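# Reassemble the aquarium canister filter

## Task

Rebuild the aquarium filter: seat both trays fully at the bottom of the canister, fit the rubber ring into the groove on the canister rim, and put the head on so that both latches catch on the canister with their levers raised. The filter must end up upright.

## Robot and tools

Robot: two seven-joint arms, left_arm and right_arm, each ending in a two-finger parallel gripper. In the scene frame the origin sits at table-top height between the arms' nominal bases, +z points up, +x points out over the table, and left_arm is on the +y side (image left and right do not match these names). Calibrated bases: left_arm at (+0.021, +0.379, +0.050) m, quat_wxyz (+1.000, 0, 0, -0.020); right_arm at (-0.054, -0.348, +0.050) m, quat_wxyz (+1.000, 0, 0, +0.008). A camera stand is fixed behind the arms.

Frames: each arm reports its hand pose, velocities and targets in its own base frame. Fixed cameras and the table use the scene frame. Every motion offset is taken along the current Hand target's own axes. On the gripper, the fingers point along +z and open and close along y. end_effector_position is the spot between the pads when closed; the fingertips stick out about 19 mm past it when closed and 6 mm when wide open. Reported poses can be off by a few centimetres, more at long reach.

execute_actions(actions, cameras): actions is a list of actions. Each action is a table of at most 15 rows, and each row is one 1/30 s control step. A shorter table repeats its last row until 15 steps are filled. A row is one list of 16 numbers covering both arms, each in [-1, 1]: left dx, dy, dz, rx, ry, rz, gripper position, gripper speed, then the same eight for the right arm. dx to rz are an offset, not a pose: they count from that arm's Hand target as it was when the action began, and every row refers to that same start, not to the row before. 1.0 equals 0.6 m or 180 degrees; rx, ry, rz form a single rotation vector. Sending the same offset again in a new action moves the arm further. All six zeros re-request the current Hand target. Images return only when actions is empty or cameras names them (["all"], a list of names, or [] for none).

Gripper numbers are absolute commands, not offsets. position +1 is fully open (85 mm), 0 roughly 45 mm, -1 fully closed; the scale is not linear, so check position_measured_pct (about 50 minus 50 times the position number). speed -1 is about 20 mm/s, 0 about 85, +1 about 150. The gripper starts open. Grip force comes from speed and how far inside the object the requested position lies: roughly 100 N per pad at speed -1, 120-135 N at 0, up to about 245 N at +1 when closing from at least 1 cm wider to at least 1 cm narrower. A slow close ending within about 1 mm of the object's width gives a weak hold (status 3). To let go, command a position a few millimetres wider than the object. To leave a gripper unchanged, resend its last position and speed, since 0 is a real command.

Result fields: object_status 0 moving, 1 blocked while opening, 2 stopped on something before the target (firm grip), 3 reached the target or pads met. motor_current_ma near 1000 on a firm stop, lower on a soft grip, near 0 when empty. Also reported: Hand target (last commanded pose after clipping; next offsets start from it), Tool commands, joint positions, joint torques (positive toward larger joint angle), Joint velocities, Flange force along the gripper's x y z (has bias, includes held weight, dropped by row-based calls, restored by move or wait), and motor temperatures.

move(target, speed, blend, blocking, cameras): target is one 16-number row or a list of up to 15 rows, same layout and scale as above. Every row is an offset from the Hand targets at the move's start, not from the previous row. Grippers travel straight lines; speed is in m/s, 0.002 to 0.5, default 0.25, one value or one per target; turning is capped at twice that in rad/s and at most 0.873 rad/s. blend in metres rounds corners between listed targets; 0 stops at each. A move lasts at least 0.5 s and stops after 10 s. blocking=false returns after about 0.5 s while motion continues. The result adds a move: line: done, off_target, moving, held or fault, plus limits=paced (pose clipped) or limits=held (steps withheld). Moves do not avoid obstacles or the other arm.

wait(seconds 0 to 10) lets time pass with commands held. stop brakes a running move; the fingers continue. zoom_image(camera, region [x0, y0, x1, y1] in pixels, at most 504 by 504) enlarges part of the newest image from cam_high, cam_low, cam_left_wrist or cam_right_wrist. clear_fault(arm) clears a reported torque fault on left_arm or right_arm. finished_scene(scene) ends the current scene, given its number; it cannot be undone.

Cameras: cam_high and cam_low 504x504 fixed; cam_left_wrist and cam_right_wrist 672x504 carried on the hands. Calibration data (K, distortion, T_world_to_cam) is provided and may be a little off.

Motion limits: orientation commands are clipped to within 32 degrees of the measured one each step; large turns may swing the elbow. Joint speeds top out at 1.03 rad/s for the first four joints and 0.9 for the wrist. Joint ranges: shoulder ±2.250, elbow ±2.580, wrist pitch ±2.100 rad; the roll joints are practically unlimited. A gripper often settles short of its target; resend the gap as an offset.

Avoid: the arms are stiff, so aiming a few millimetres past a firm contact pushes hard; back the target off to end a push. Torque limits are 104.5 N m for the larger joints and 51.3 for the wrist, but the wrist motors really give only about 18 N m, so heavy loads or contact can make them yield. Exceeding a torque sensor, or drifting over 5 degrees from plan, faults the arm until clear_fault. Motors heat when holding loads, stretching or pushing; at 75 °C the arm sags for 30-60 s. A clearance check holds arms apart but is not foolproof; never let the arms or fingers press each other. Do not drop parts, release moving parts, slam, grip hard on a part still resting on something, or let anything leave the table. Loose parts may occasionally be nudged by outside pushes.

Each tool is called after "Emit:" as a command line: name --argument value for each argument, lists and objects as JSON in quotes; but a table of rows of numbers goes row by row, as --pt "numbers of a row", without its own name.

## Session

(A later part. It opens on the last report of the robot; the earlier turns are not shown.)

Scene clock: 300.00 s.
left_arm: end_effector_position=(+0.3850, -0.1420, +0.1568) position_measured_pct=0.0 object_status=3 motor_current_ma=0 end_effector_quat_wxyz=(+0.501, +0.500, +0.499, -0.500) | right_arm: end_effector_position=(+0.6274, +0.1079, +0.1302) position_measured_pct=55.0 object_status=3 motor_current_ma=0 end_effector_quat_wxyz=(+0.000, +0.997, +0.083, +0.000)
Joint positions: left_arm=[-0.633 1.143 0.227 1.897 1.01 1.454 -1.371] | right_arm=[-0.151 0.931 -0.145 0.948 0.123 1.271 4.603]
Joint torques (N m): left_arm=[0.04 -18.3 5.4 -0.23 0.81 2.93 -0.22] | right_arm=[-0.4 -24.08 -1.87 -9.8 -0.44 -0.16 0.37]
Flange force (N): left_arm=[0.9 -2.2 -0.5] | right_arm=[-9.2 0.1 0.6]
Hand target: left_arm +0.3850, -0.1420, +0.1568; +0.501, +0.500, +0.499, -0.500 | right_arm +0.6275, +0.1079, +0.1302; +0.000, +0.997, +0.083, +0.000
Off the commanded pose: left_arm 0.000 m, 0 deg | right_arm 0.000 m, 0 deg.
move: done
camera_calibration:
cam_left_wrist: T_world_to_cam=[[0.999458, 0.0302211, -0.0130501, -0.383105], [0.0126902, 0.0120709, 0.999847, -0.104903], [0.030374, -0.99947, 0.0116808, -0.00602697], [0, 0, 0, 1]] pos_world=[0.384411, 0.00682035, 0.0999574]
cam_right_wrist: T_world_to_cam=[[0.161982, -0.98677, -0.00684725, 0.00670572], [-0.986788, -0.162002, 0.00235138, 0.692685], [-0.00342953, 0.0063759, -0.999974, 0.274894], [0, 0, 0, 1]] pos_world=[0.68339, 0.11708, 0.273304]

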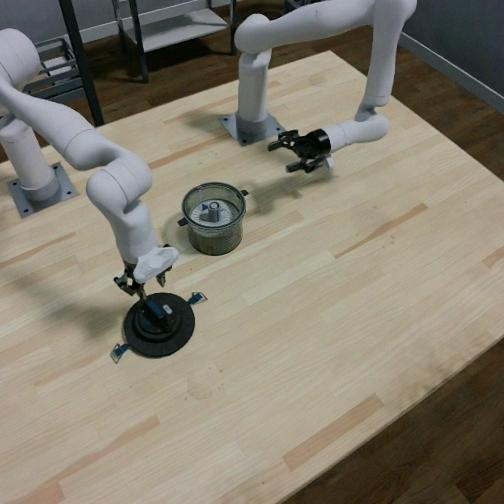

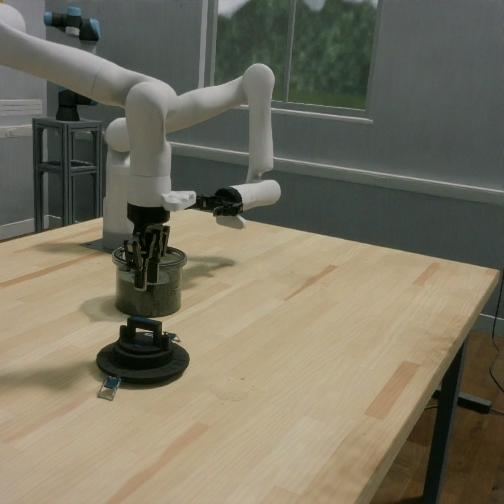

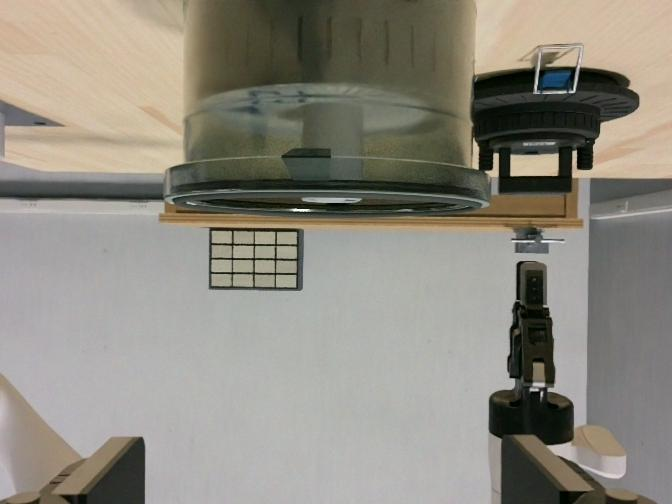

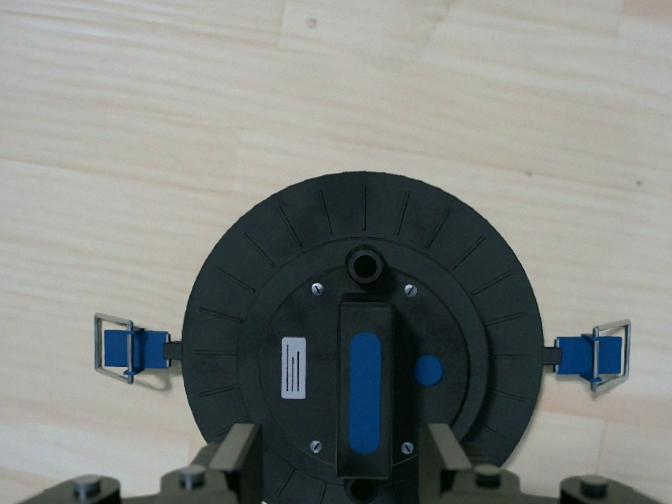

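Emit:
move --pt "0 0 0 0 0 0 1 -0.5 0.0208 0.0137 0.03 0 0 0 -0.1 0" --pt "0 0 0 0 0 0 1 -0.5 0.0208 0.0137 0.11 0 0 0 -0.1 0" --speed 0.08 --cameras '["cam_right_wrist","cam_left_wrist"]'

Scene clock: 302.97 s.
left_arm: end_effector_position=(+0.3850, -0.1420, +0.1568) position_measured_pct=0.0 object_status=3 motor_current_ma=0 end_effector_quat_wxyz=(+0.501, +0.500, +0.499, -0.500) | right_arm: end_effector_position=(+0.6411, +0.1018, +0.0642) position_measured_pct=55.0 object_status=3 motor_current_ma=0 end_effector_quat_wxyz=(+0.000, +0.997, +0.083, +0.000)
Joint positions: left_arm=[-0.633 1.143 0.227 1.897 1.01 1.454 -1.371] | right_arm=[-0.141 1.033 -0.141 0.949 0.132 1.168 4.613]
Joint torques (N m): left_arm=[0 -18.16 5.39 -0.19 0.76 2.98 -0.2] | right_arm=[-0.38 -25.24 -1.87 -9.38 -0.43 -0.32 0.41]
Flange force (N): left_arm=[0.7 -2.1 -0.3] | right_arm=[-7.4 -0.1 -0.3]
Hand target: left_arm +0.3850, -0.1420, +0.1568; +0.501, +0.500, +0.499, -0.500 | right_arm +0.6411, +0.1018, +0.0642; +0.000, +0.997, +0.083, +0.000
Off the commanded pose: left_arm 0.000 m, 0 deg | right_arm 0.000 m, 0 deg.
move: done
camera_calibration:
cam_left_wrist: T_world_to_cam=[[0.999458, 0.0302211, -0.0130501, -0.383105], [0.0126902, 0.0120709, 0.999847, -0.104903], [0.030374, -0.99947, 0.0116808, -0.00602697], [0, 0, 0, 1]] pos_world=[0.384411, 0.00682035, 0.0999574]
cam_right_wrist: T_world_to_cam=[[0.161982, -0.98677, -0.00684725, -0.00198465], [-0.986788, -0.162002, 0.00235138, 0.705371], [-0.00342953, 0.0063759, -0.999974, 0.208982], [0, 0, 0, 1]] pos_world=[0.69709, 0.11098, 0.207304]
Images, in order (width x height): cam_left_wrist 672x504, cam_right_wrist 672x504.

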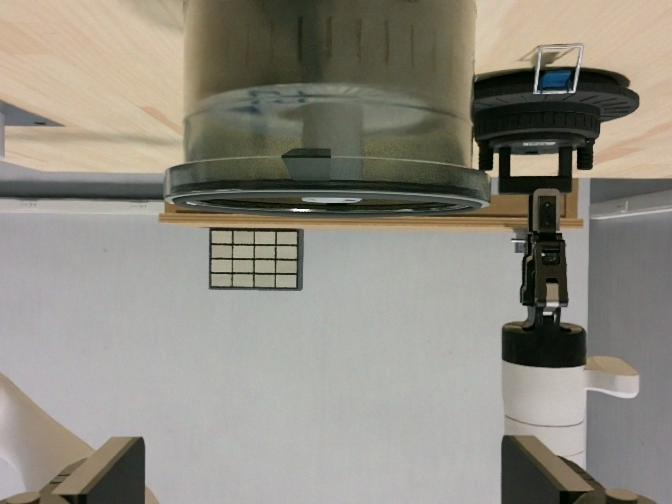

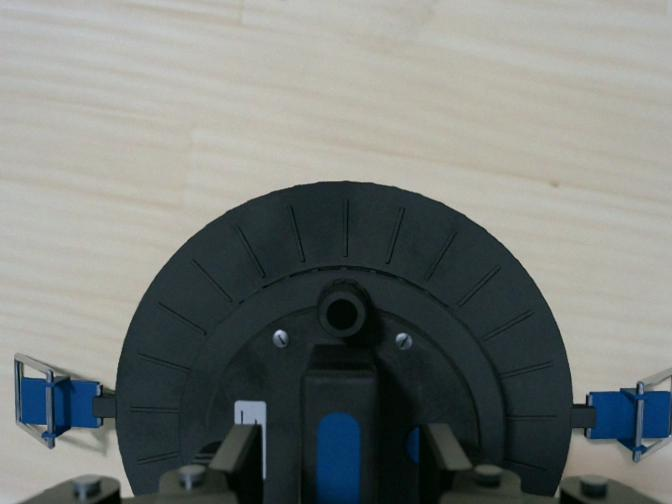

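Emit:
move --pt "0 0 0 0 0 0 1 -0.5 0 0 0.03 0 0 0 -0.1 0" --pt "0 0 0 0 0 0 1 -0.5 0 0 0.03 0 0 0 -0.8 -1" --speed 0.04 --cameras '["cam_right_wrist","cam_left_wrist","cam_low"]'

Emit:
wait --seconds 1

Scene clock: 306.03 s.
left_arm: end_effector_position=(+0.3850, -0.1420, +0.1568) position_measured_pct=0.0 object_status=3 motor_current_ma=0 end_effector_quat_wxyz=(+0.501, +0.500, +0.499, -0.500) | right_arm: end_effector_position=(+0.6411, +0.1018, +0.0462) position_measured_pct=77.9 object_status=0 motor_current_ma=1000 end_effector_quat_wxyz=(+0.000, +0.997, +0.083, +0.000)
Joint positions: left_arm=[-0.633 1.143 0.227 1.897 1.01 1.454 -1.371] | right_arm=[-0.14 1.054 -0.14 0.963 0.135 1.133 4.611]
Joint torques (N m): left_arm=[-0.07 -18.34 5.39 -0.21 0.77 2.93 -0.22] | right_arm=[0.23 -21.16 -1.22 -8.16 -0.09 -0.56 0.55]
Flange force (N): left_arm=[1.1 -2.0 -0.3] | right_arm=[-10.8 -1.3 -7.0]
Hand target: left_arm +0.3850, -0.1420, +0.1568; +0.501, +0.500, +0.499, -0.500 | right_arm +0.6411, +0.1018, +0.0462; +0.000, +0.997, +0.083, +0.000
Off the commanded pose: left_arm 0.000 m, 0 deg | right_arm 0.000 m, 0 deg.
move: done
camera_calibration:
cam_left_wrist: T_world_to_cam=[[0.999458, 0.0302211, -0.0130501, -0.383105], [0.0126902, 0.0120709, 0.999847, -0.104903], [0.030374, -0.99947, 0.0116808, -0.00602697], [0, 0, 0, 1]] pos_world=[0.384411, 0.00682035, 0.0999574]
cam_right_wrist: T_world_to_cam=[[0.161982, -0.98677, -0.00684725, -0.00210859], [-0.986788, -0.162002, 0.00235138, 0.705414], [-0.00342953, 0.0063759, -0.999974, 0.190882], [0, 0, 0, 1]] pos_world=[0.69709, 0.11098, 0.189204]
Images, in order (width x height): cam_low 504x504, cam_left_wrist 672x504, cam_right_wrist 672x504.

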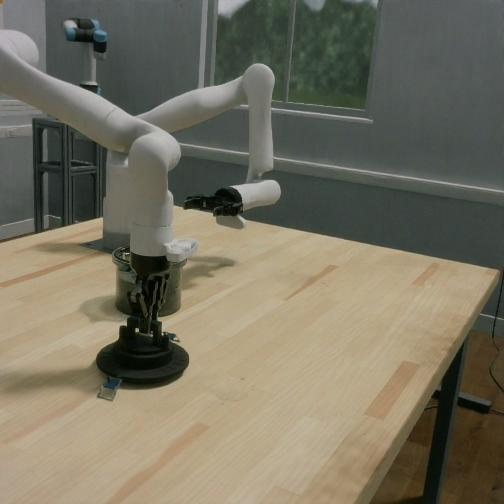

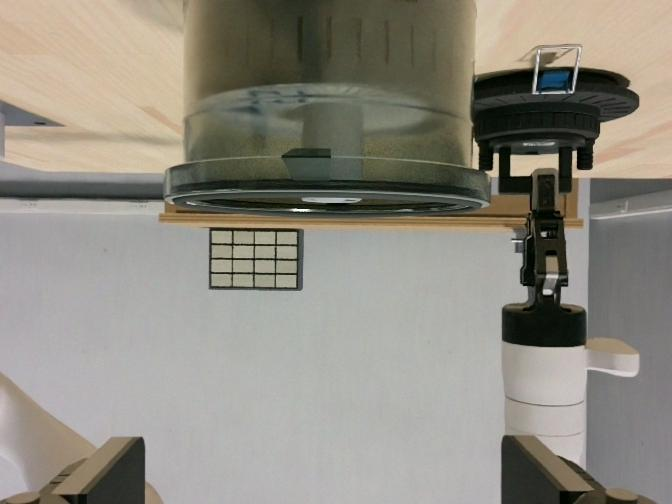

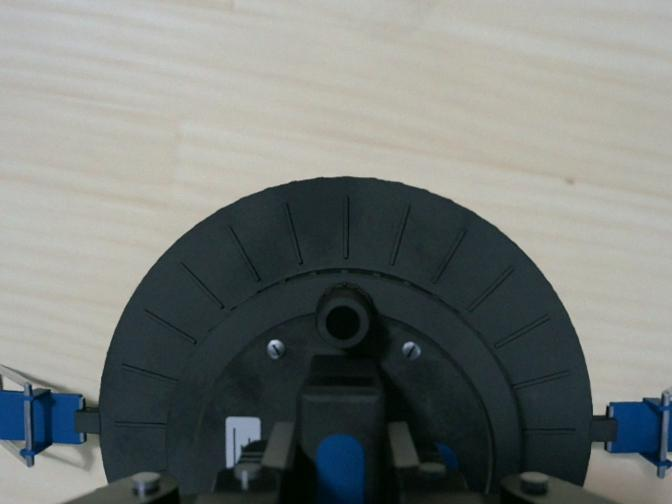

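Scene clock: 307.03 s.
left_arm: end_effector_position=(+0.3850, -0.1420, +0.1568) position_measured_pct=0.0 object_status=3 motor_current_ma=0 end_effector_quat_wxyz=(+0.501, +0.500, +0.499, -0.500) | right_arm: end_effector_position=(+0.6411, +0.1018, +0.0462) position_measured_pct=77.9 object_status=2 motor_current_ma=1000 end_effector_quat_wxyz=(+0.000, +0.997, +0.083, +0.000)
Joint positions: left_arm=[-0.633 1.143 0.227 1.897 1.01 1.454 -1.371] | right_arm=[-0.14 1.054 -0.14 0.963 0.135 1.133 4.611]
Joint torques (N m): left_arm=[-0.01 -18.38 5.4 -0.23 0.82 2.96 -0.2] | right_arm=[0.25 -21.13 -1.24 -8.19 -0.07 -0.56 0.55]
Flange force (N): left_arm=[1.2 -2.2 -0.4] | right_arm=[-11.0 -1.4 -7.0]
Hand target: left_arm +0.3850, -0.1420, +0.1568; +0.501, +0.500, +0.499, -0.500 | right_arm +0.6411, +0.1018, +0.0462; +0.000, +0.997, +0.083, +0.000
Tool commands: left_gripper/position=+1.0 left_gripper/speed=-0.5 right_gripper/position=-0.8 right_gripper/speed=-1.0
Off the commanded pose: left_arm 0.000 m, 0 deg | right_arm 0.000 m, 0 deg.
wait: 1.00 s; at rest by 0.17 s

Emit:
move --target '[0,0,0,0,0,0,1,-0.5,0,0,-0.05,0,0,0,-0.8,-1]' --speed 0.03 --cameras '["all"]'

Emit:
zoom_image --camera "cam_left_wrist" --region '[450, 30, 650, 350]'

Emit:
zoom_image --camera "cam_low" --region '[80, 220, 210, 410]'

Scene clock: 308.77 s.
left_arm: end_effector_position=(+0.3850, -0.1420, +0.1568) position_measured_pct=0.0 object_status=3 motor_current_ma=0 end_effector_quat_wxyz=(+0.501, +0.500, +0.499, -0.500) | right_arm: end_effector_position=(+0.6411, +0.1018, +0.0761) position_measured_pct=77.9 object_status=2 motor_current_ma=1000 end_effector_quat_wxyz=(+0.000, +0.997, +0.083, +0.000)
Joint positions: left_arm=[-0.633 1.143 0.227 1.897 1.01 1.454 -1.371] | right_arm=[-0.141 1.019 -0.142 0.938 0.131 1.192 4.614]
Joint torques (N m): left_arm=[0 -18.29 5.34 -0.16 0.85 2.98 -0.22] | right_arm=[-0.42 -30.37 -2.1 -11.68 -0.48 -0.08 0.43]
Flange force (N): left_arm=[1.0 -2.0 -0.4] | right_arm=[-7.7 -0.1 8.3]
Hand target: left_arm +0.3850, -0.1420, +0.1568; +0.501, +0.500, +0.499, -0.500 | right_arm +0.6411, +0.1018, +0.0762; +0.000, +0.997, +0.083, +0.000
Off the commanded pose: left_arm 0.000 m, 0 deg | right_arm 0.000 m, 0 deg.
move: done
camera_calibration:
cam_left_wrist: T_world_to_cam=[[0.999458, 0.0302211, -0.0130501, -0.383105], [0.0126902, 0.0120709, 0.999847, -0.104903], [0.030374, -0.99947, 0.0116808, -0.00602697], [0, 0, 0, 1]] pos_world=[0.384411, 0.00682035, 0.0999574]
cam_right_wrist: T_world_to_cam=[[0.161982, -0.98677, -0.00684725, -0.00190317], [-0.986788, -0.162002, 0.00235138, 0.705343], [-0.00342953, 0.0063759, -0.999974, 0.220882], [0, 0, 0, 1]] pos_world=[0.69709, 0.11098, 0.219204]

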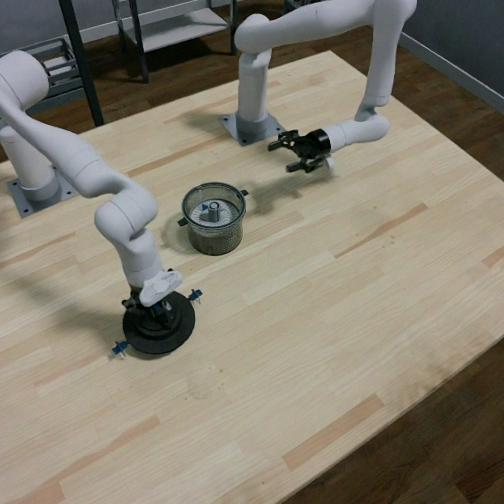

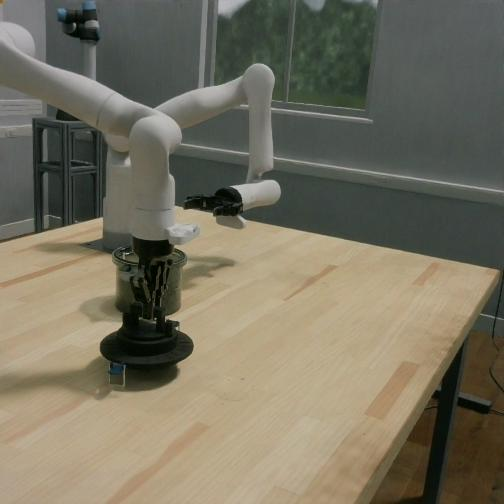

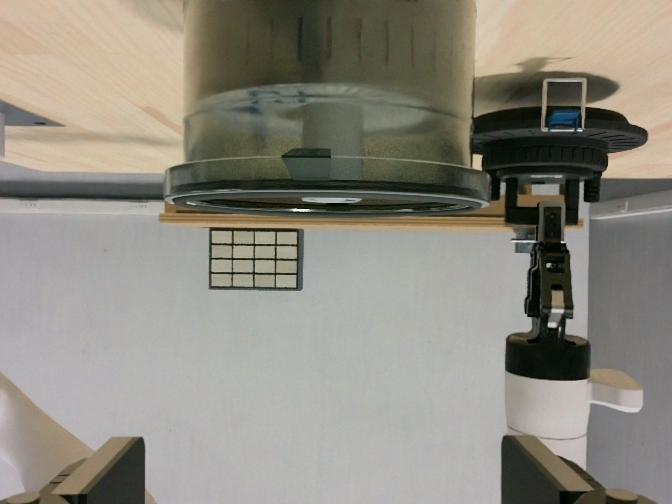

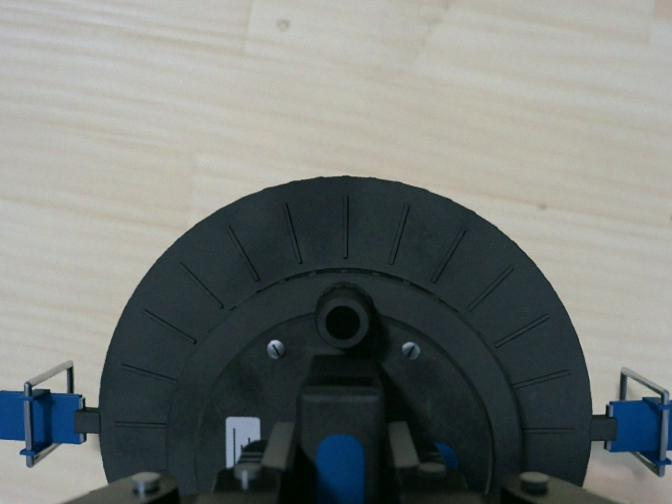

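Scaled by 1.575.

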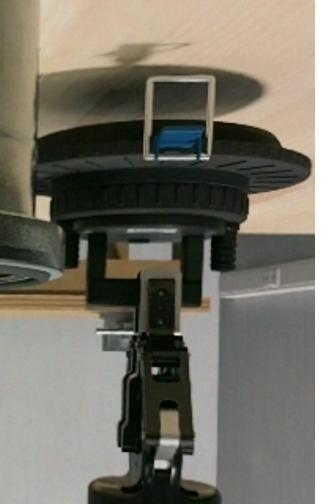

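Scaled by 2.653.

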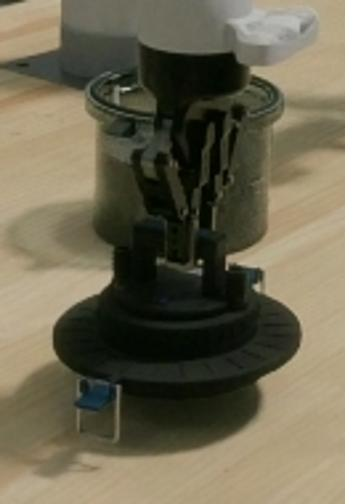

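Emit:
move --pt "0 0 0 0 0 0 1 -0.5 0 0 -0.2647 0 0 0 -0.8 -1" --pt "0 0 0 0 0 0 1 -0.5 -0.2357 -0.4859 -0.2647 0 0 0.045 -0.8 -1" --speed '[0.1,0.12]' --blend '[0.03,0]' --cameras '["all"]'

Emit:
zoom_image --camera "cam_left_wrist" --region '[130, 100, 530, 400]'

Emit:
zoom_image --camera "cam_low" --region '[80, 130, 220, 330]'

Emit:
zoom_image --camera "cam_high" --region '[140, 100, 290, 260]'

Scene clock: 318.93 s.
left_arm: end_effector_position=(+0.3850, -0.1420, +0.1568) position_measured_pct=0.0 object_status=3 motor_current_ma=0 end_effector_quat_wxyz=(+0.501, +0.500, +0.499, -0.500) | right_arm: end_effector_position=(+0.4536, +0.3660, +0.2348) position_measured_pct=77.9 object_status=2 motor_current_ma=1000 end_effector_quat_wxyz=(+0.000, +1.000, +0.012, +0.000)
Joint positions: left_arm=[-0.633 1.143 0.227 1.897 1.01 1.454 -1.371] | right_arm=[-0.655 0.711 -0.143 1.046 0.095 1.391 3.956]
Joint torques (N m): left_arm=[0 -18.31 5.38 -0.17 0.81 2.96 -0.21] | right_arm=[0.03 -26.34 -1.96 -12.52 -0.48 -0.08 0.73]
Flange force (N): left_arm=[1.1 -2.0 -0.4] | right_arm=[-6.4 3.3 10.2]
Hand target: left_arm +0.3850, -0.1420, +0.1568; +0.501, +0.500, +0.499, -0.500 | right_arm +0.4535, +0.3661, +0.2348; +0.000, +1.000, +0.012, +0.000
Off the commanded pose: left_arm 0.000 m, 0 deg | right_arm 0.000 m, 0 deg.
move: done
camera_calibration:
cam_left_wrist: T_world_to_cam=[[0.999458, 0.0302211, -0.0130501, -0.383105], [0.0126902, 0.0120709, 0.999847, -0.104903], [0.030374, -0.99947, 0.0116808, -0.00602697], [0, 0, 0, 1]] pos_world=[0.384411, 0.00682035, 0.0999574]
cam_right_wrist: T_world_to_cam=[[0.0212736, -0.999751, -0.00680069, 0.358927], [-0.999771, -0.0212891, 0.00221398, 0.517147], [-0.00235821, 0.00675203, -0.999974, 0.376618], [0, 0, 0, 1]] pos_world=[0.510281, 0.367305, 0.377904]

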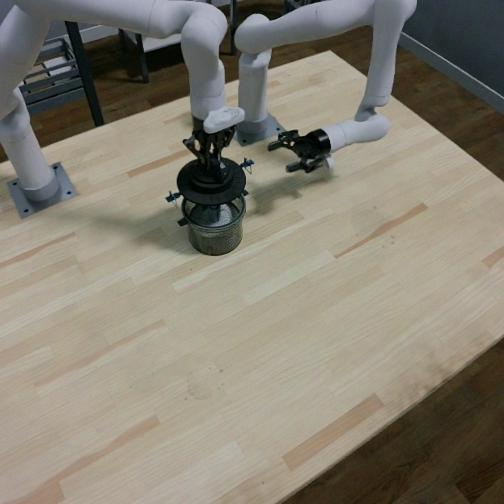

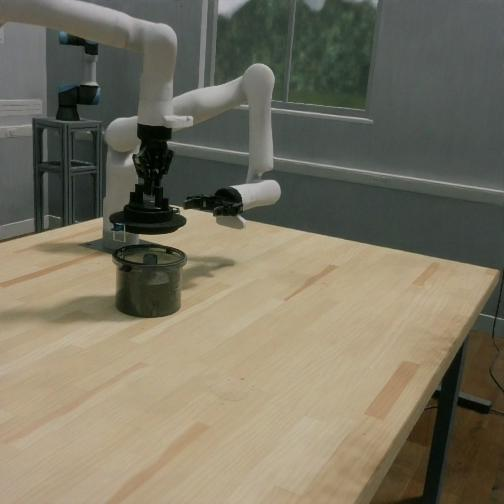

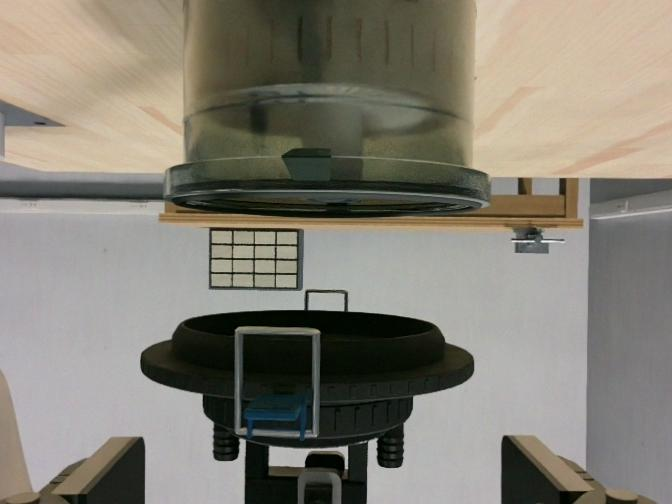

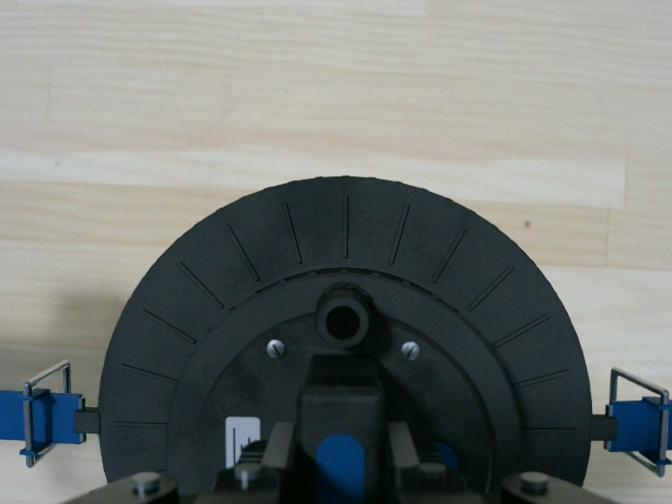

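Scaled by 1.260.

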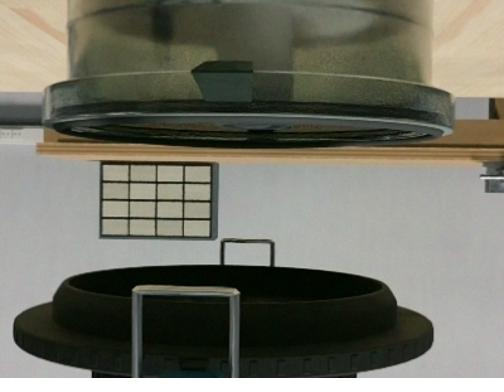

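Scaled by 2.520.

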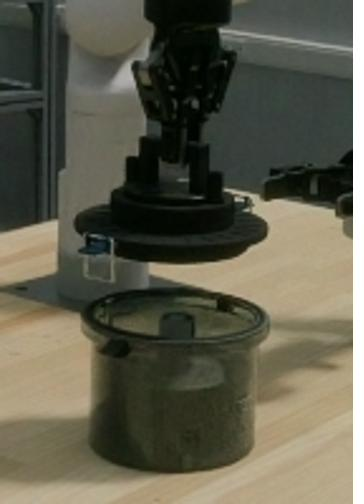

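Scaled by 3.150.

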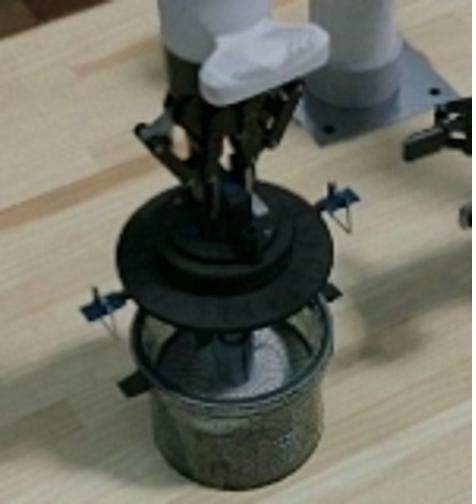

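Emit:
move --target '[0,0,0,0,0,0,1,-0.5,0.015,0,0.075,0,0,0,-0.8,-1]' --speed 0.05 --cameras '["all"]'

Emit:
zoom_image --camera "cam_left_wrist" --region '[130, 100, 530, 400]'

Emit:
zoom_image --camera "cam_low" --region '[80, 160, 220, 330]'

Emit:
zoom_image --camera "cam_high" --region '[150, 120, 270, 260]'

Scene clock: 321.97 s.
left_arm: end_effector_position=(+0.3850, -0.1420, +0.1568) position_measured_pct=0.0 object_status=3 motor_current_ma=0 end_effector_quat_wxyz=(+0.501, +0.500, +0.499, -0.500) | right_arm: end_effector_position=(+0.4625, +0.3663, +0.1899) position_measured_pct=77.9 object_status=2 motor_current_ma=1000 end_effector_quat_wxyz=(+0.000, +1.000, +0.012, +0.000)
Joint positions: left_arm=[-0.633 1.143 0.227 1.897 1.01 1.454 -1.371] | right_arm=[-0.645 0.758 -0.142 1.102 0.102 1.288 3.96]
Joint torques (N m): left_arm=[0.05 -18.37 5.38 -0.14 0.75 2.94 -0.2] | right_arm=[-0.42 -26.81 -2.07 -12.21 -0.49 -0.1 0.4]
Flange force (N): left_arm=[1.2 -1.9 -0.4] | right_arm=[-5.6 4.2 9.5]
Hand target: left_arm +0.3850, -0.1420, +0.1568; +0.501, +0.500, +0.499, -0.500 | right_arm +0.4625, +0.3663, +0.1898; +0.000, +1.000, +0.012, +0.000
Off the commanded pose: left_arm 0.000 m, 0 deg | right_arm 0.000 m, 0 deg.
move: done
camera_calibration:
cam_left_wrist: T_world_to_cam=[[0.999458, 0.0302211, -0.0130501, -0.383105], [0.0126902, 0.0120709, 0.999847, -0.104903], [0.030374, -0.99947, 0.0116808, -0.00602697], [0, 0, 0, 1]] pos_world=[0.384411, 0.00682035, 0.0999574]
cam_right_wrist: T_world_to_cam=[[0.0213735, -0.999748, -0.00680202, 0.35858], [-0.999769, -0.021389, 0.00221289, 0.526185], [-0.00235782, 0.00675315, -0.999974, 0.331738], [0, 0, 0, 1]] pos_world=[0.519181, 0.367505, 0.333004]

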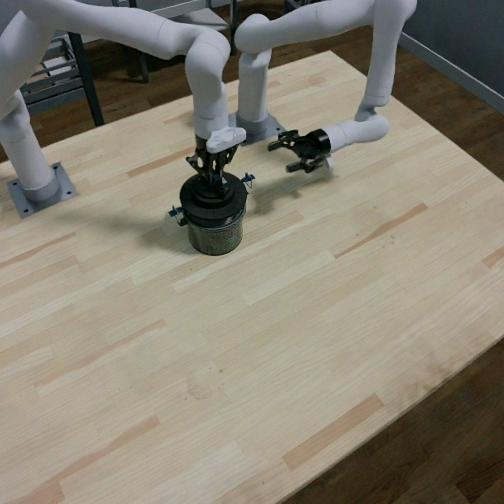

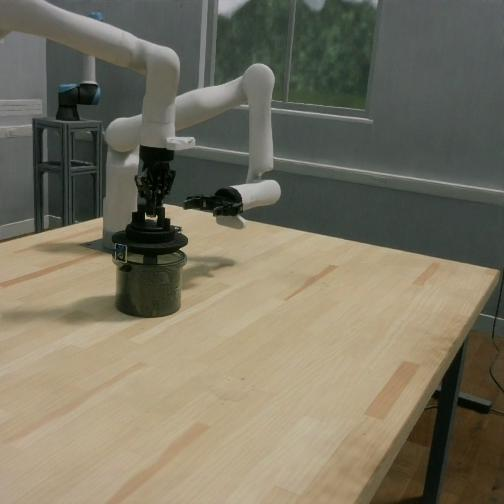

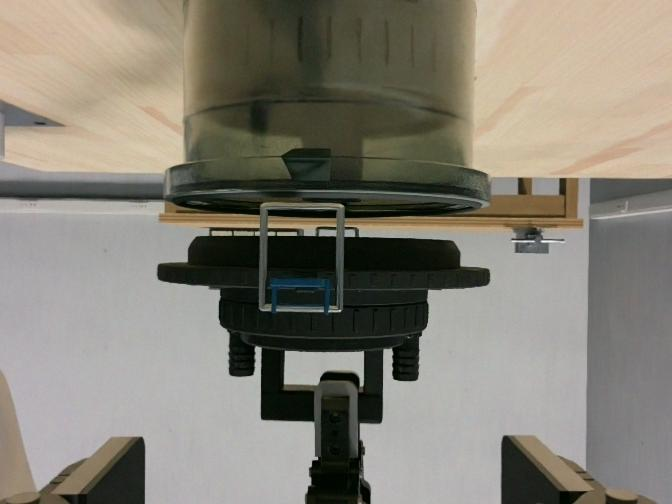

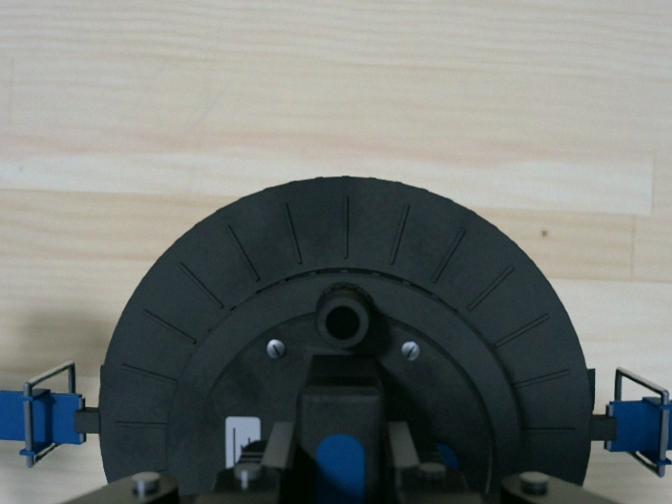

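Scaled by 1.260.

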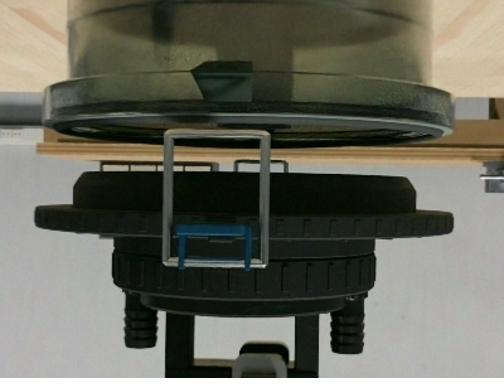

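Scaled by 2.965.

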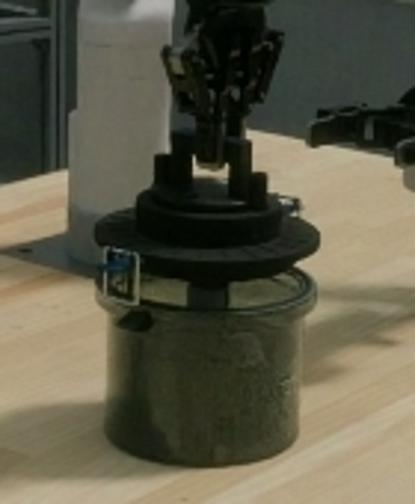

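Scaled by 3.600.

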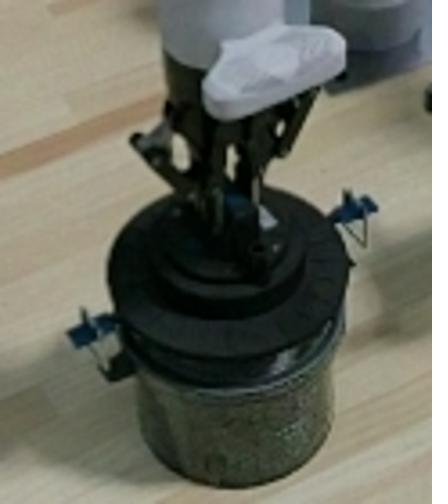

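Emit:
zoom_image --camera "cam_right_wrist" --region '[0, 330, 150, 500]'

Emit:
zoom_image --camera "cam_right_wrist" --region '[540, 330, 672, 500]'

Scaled by 2.965.

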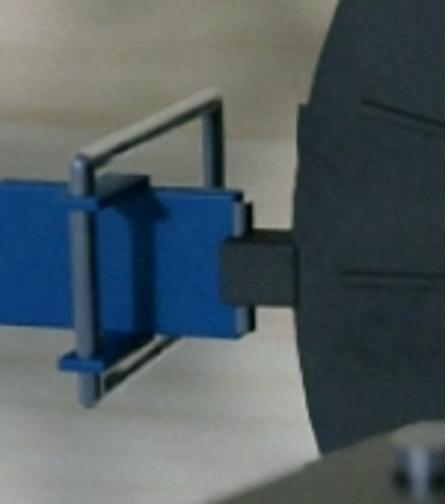

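Scaled by 2.965.

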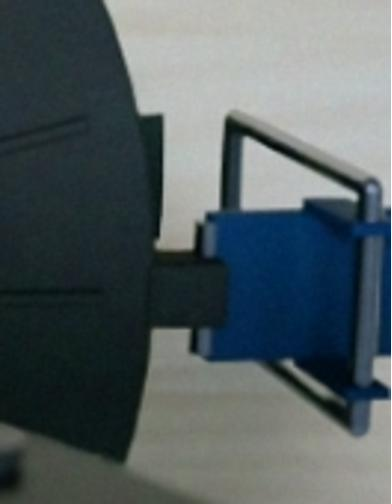

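Emit:
move --pt "0 0 0 0 0 0 1 -0.5 0.0037 0.0015 0 0 0 0 -0.8 -1" --pt "0 0 0 0 0 0 1 -0.5 0.0037 0.0015 0.018 0 0 0 -0.8 -1" --speed 0.02 --cameras '["all"]'

Emit:
zoom_image --camera "cam_left_wrist" --region '[130, 130, 530, 330]'

Emit:
zoom_image --camera "cam_low" --region '[80, 200, 220, 330]'

Emit:
zoom_image --camera "cam_high" --region '[150, 150, 270, 260]'

Emit:
zoom_image --camera "cam_right_wrist" --region '[540, 330, 672, 500]'

Emit:
zoom_image --camera "cam_right_wrist" --region '[0, 330, 150, 500]'

Scene clock: 327.07 s.
left_arm: end_effector_position=(+0.3850, -0.1420, +0.1568) position_measured_pct=0.0 object_status=3 motor_current_ma=0 end_effector_quat_wxyz=(+0.501, +0.500, +0.499, -0.500) | right_arm: end_effector_position=(+0.4647, +0.3654, +0.1791) position_measured_pct=77.9 object_status=2 motor_current_ma=1000 end_effector_quat_wxyz=(+0.000, +1.000, +0.012, +0.000)
Joint positions: left_arm=[-0.633 1.143 0.227 1.897 1.01 1.454 -1.371] | right_arm=[-0.641 0.77 -0.142 1.115 0.104 1.264 3.962]
Joint torques (N m): left_arm=[-0.03 -18.3 5.44 -0.16 0.8 2.94 -0.23] | right_arm=[-0.41 -26.9 -2.09 -12.26 -0.5 -0.07 0.41]
Flange force (N): left_arm=[1.0 -1.9 -0.5] | right_arm=[-6.2 4.7 9.6]
Hand target: left_arm +0.3850, -0.1420, +0.1568; +0.501, +0.500, +0.499, -0.500 | right_arm +0.4647, +0.3654, +0.1790; +0.000, +1.000, +0.012, +0.000
Off the commanded pose: left_arm 0.000 m, 0 deg | right_arm 0.000 m, 0 deg.
move: done
camera_calibration:
cam_left_wrist: T_world_to_cam=[[0.999458, 0.0302211, -0.0130501, -0.383105], [0.0126902, 0.0120709, 0.999847, -0.104903], [0.030374, -0.99947, 0.0116808, -0.00602697], [0, 0, 0, 1]] pos_world=[0.384411, 0.00682035, 0.0999574]
cam_right_wrist: T_world_to_cam=[[0.0213739, -0.999748, -0.00680416, 0.35766], [-0.999769, -0.0213901, 0.00231285, 0.528359], [-0.00245781, 0.00675315, -0.999974, 0.320901], [0, 0, 0, 1]] pos_world=[0.521381, 0.366705, 0.322104]

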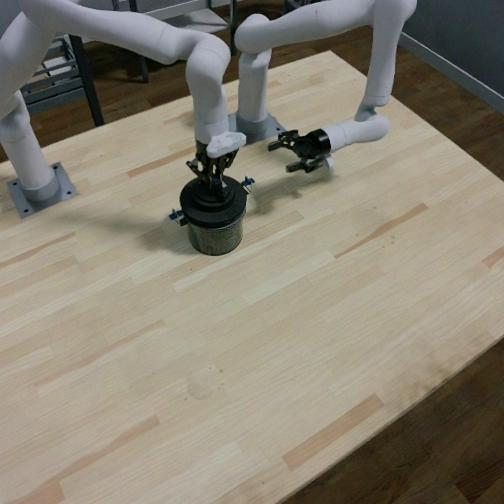

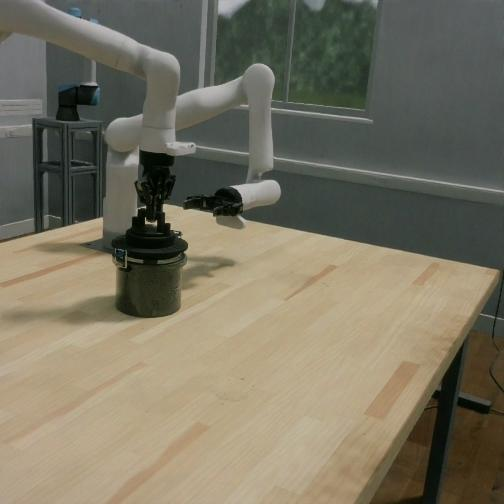

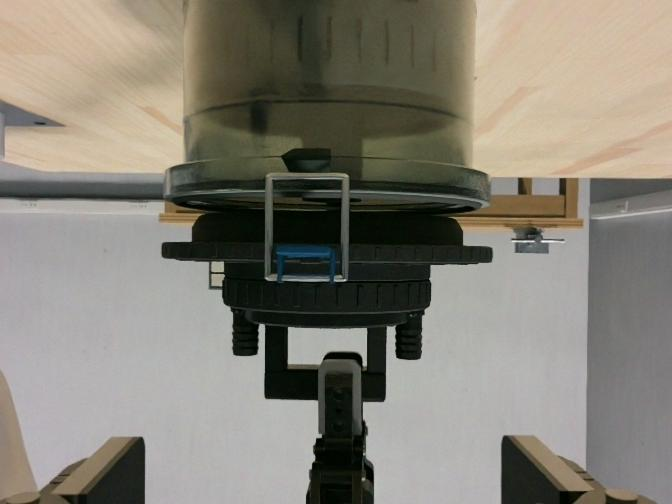

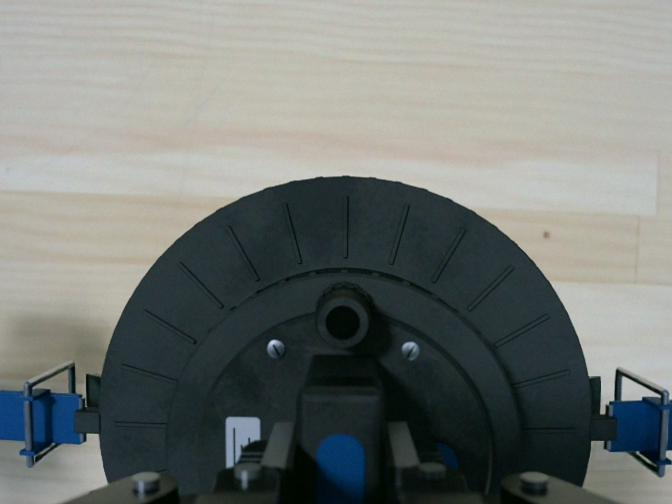

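Scaled by 1.260.

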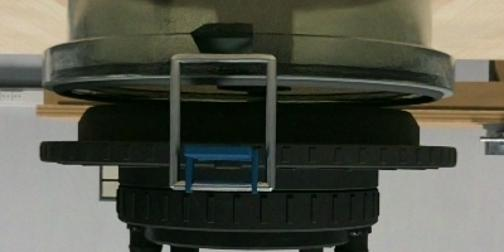

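Scaled by 3.600.

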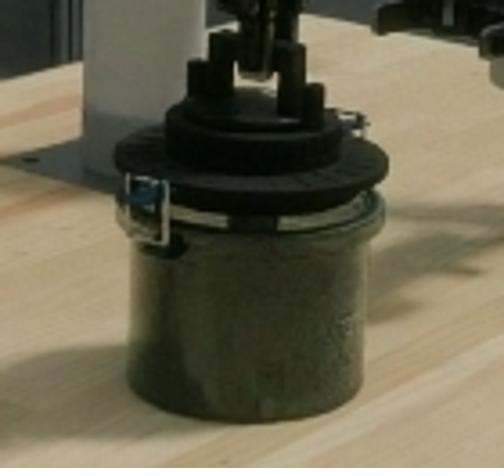

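Scaled by 4.200.

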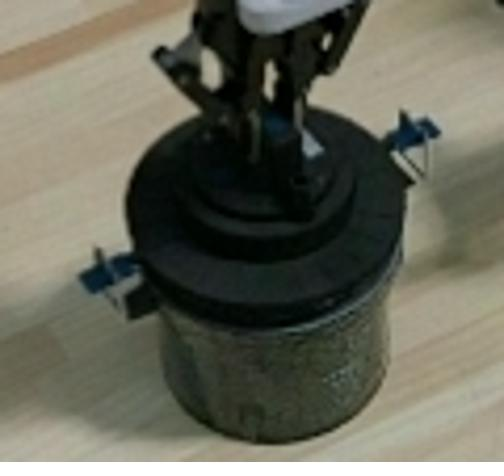

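Scaled by 2.965.

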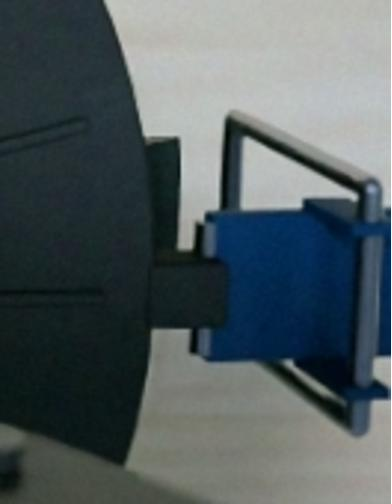

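Scaled by 2.965.

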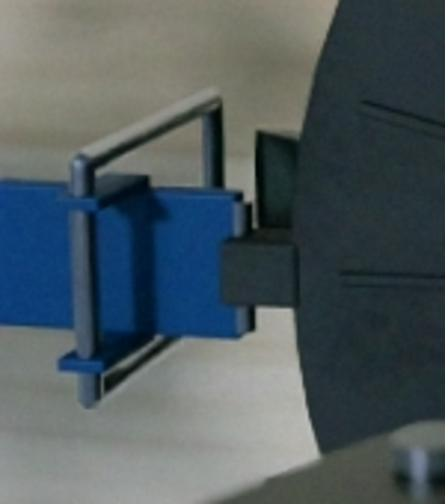

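Emit:
move --pt "0 0 0 0 0 0 1 -0.5 0.0013 -0.001 0.01 0 0 0 -0.8 -1" --pt "0 0 0 0 0 0 1 -0.5 0.0013 -0.001 0.0267 0 0 0 -0.8 -1" --speed 0.02 --cameras '["all"]'

Emit:
zoom_image --camera "cam_left_wrist" --region '[130, 130, 530, 330]'

Emit:
zoom_image --camera "cam_low" --region '[80, 200, 220, 330]'

Emit:
zoom_image --camera "cam_high" --region '[150, 150, 270, 260]'

Scene clock: 329.70 s.
left_arm: end_effector_position=(+0.3850, -0.1420, +0.1568) position_measured_pct=0.0 object_status=3 motor_current_ma=0 end_effector_quat_wxyz=(+0.501, +0.500, +0.499, -0.500) | right_arm: end_effector_position=(+0.4655, +0.3660, +0.1630) position_measured_pct=77.9 object_status=2 motor_current_ma=1000 end_effector_quat_wxyz=(+0.000, +1.000, +0.012, +0.000)
Joint positions: left_arm=[-0.633 1.143 0.227 1.897 1.01 1.454 -1.371] | right_arm=[-0.641 0.786 -0.141 1.137 0.107 1.226 3.96]
Joint torques (N m): left_arm=[0.02 -18.29 5.34 -0.14 0.81 2.94 -0.21] | right_arm=[0.22 -26.83 -1.53 -11.63 -0.16 -0.04 0.42]
Flange force (N): left_arm=[1.0 -1.9 -0.5] | right_arm=[-5.3 2.6 8.4]
Hand target: left_arm +0.3850, -0.1420, +0.1568; +0.501, +0.500, +0.499, -0.500 | right_arm +0.4655, +0.3660, +0.1630; +0.000, +1.000, +0.012, +0.000
Off the commanded pose: left_arm 0.000 m, 0 deg | right_arm 0.000 m, 0 deg.
move: done
camera_calibration:
cam_left_wrist: T_world_to_cam=[[0.999458, 0.0302211, -0.0130501, -0.383105], [0.0126902, 0.0120709, 0.999847, -0.104903], [0.030374, -0.99947, 0.0116808, -0.00602697], [0, 0, 0, 1]] pos_world=[0.384411, 0.00682035, 0.0999574]
cam_right_wrist: T_world_to_cam=[[0.0213728, -0.999748, -0.00680414, 0.358134], [-0.999769, -0.021389, 0.00231286, 0.529208], [-0.00245781, 0.00675314, -0.999974, 0.304899], [0, 0, 0, 1]] pos_world=[0.522181, 0.367305, 0.306104]

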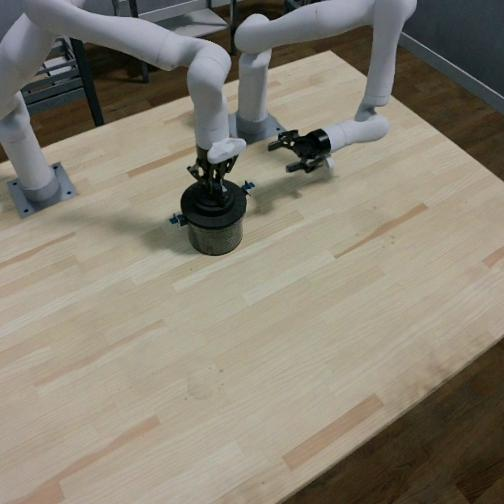

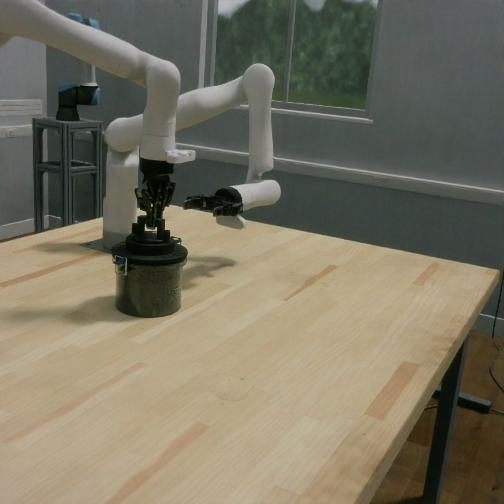

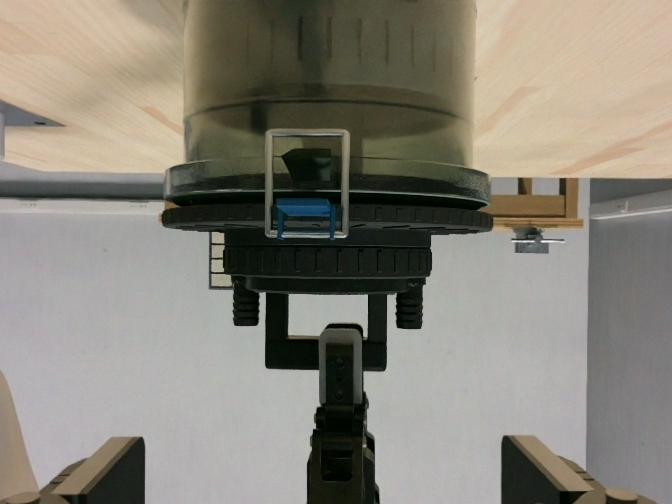

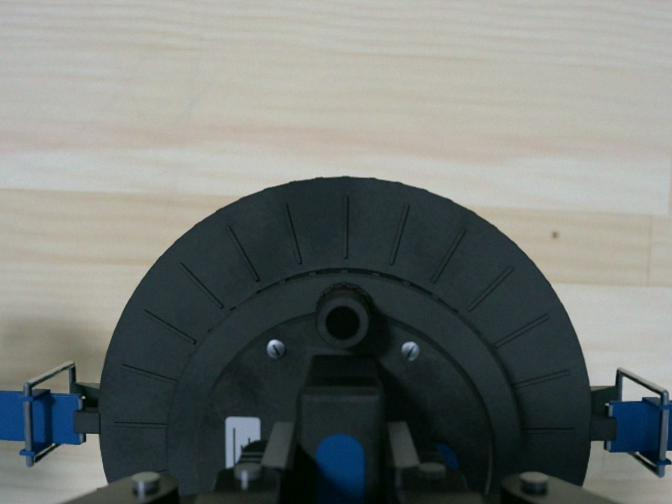

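Scaled by 1.260.

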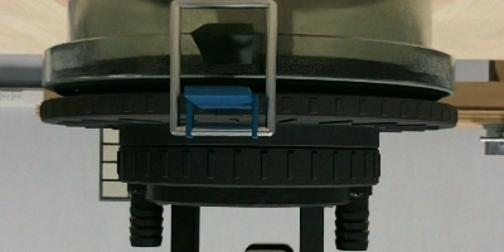

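Scaled by 3.600.

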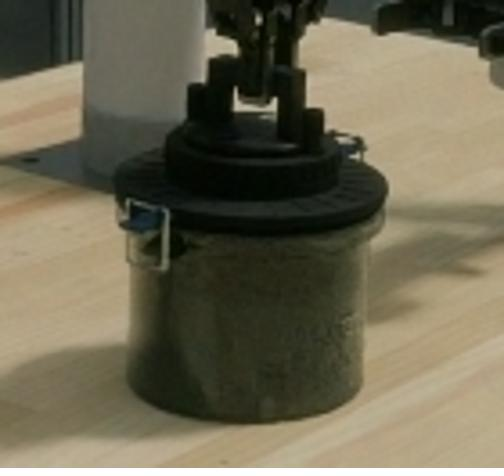

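Scaled by 4.200.

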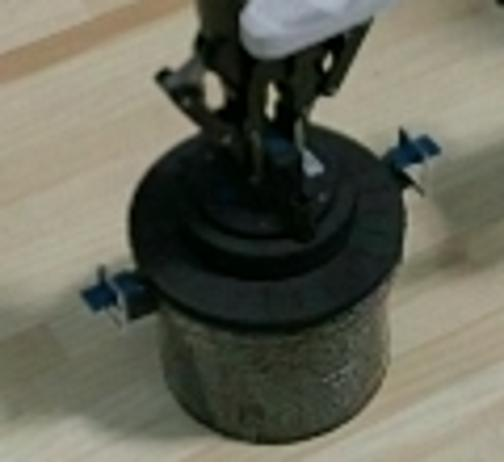

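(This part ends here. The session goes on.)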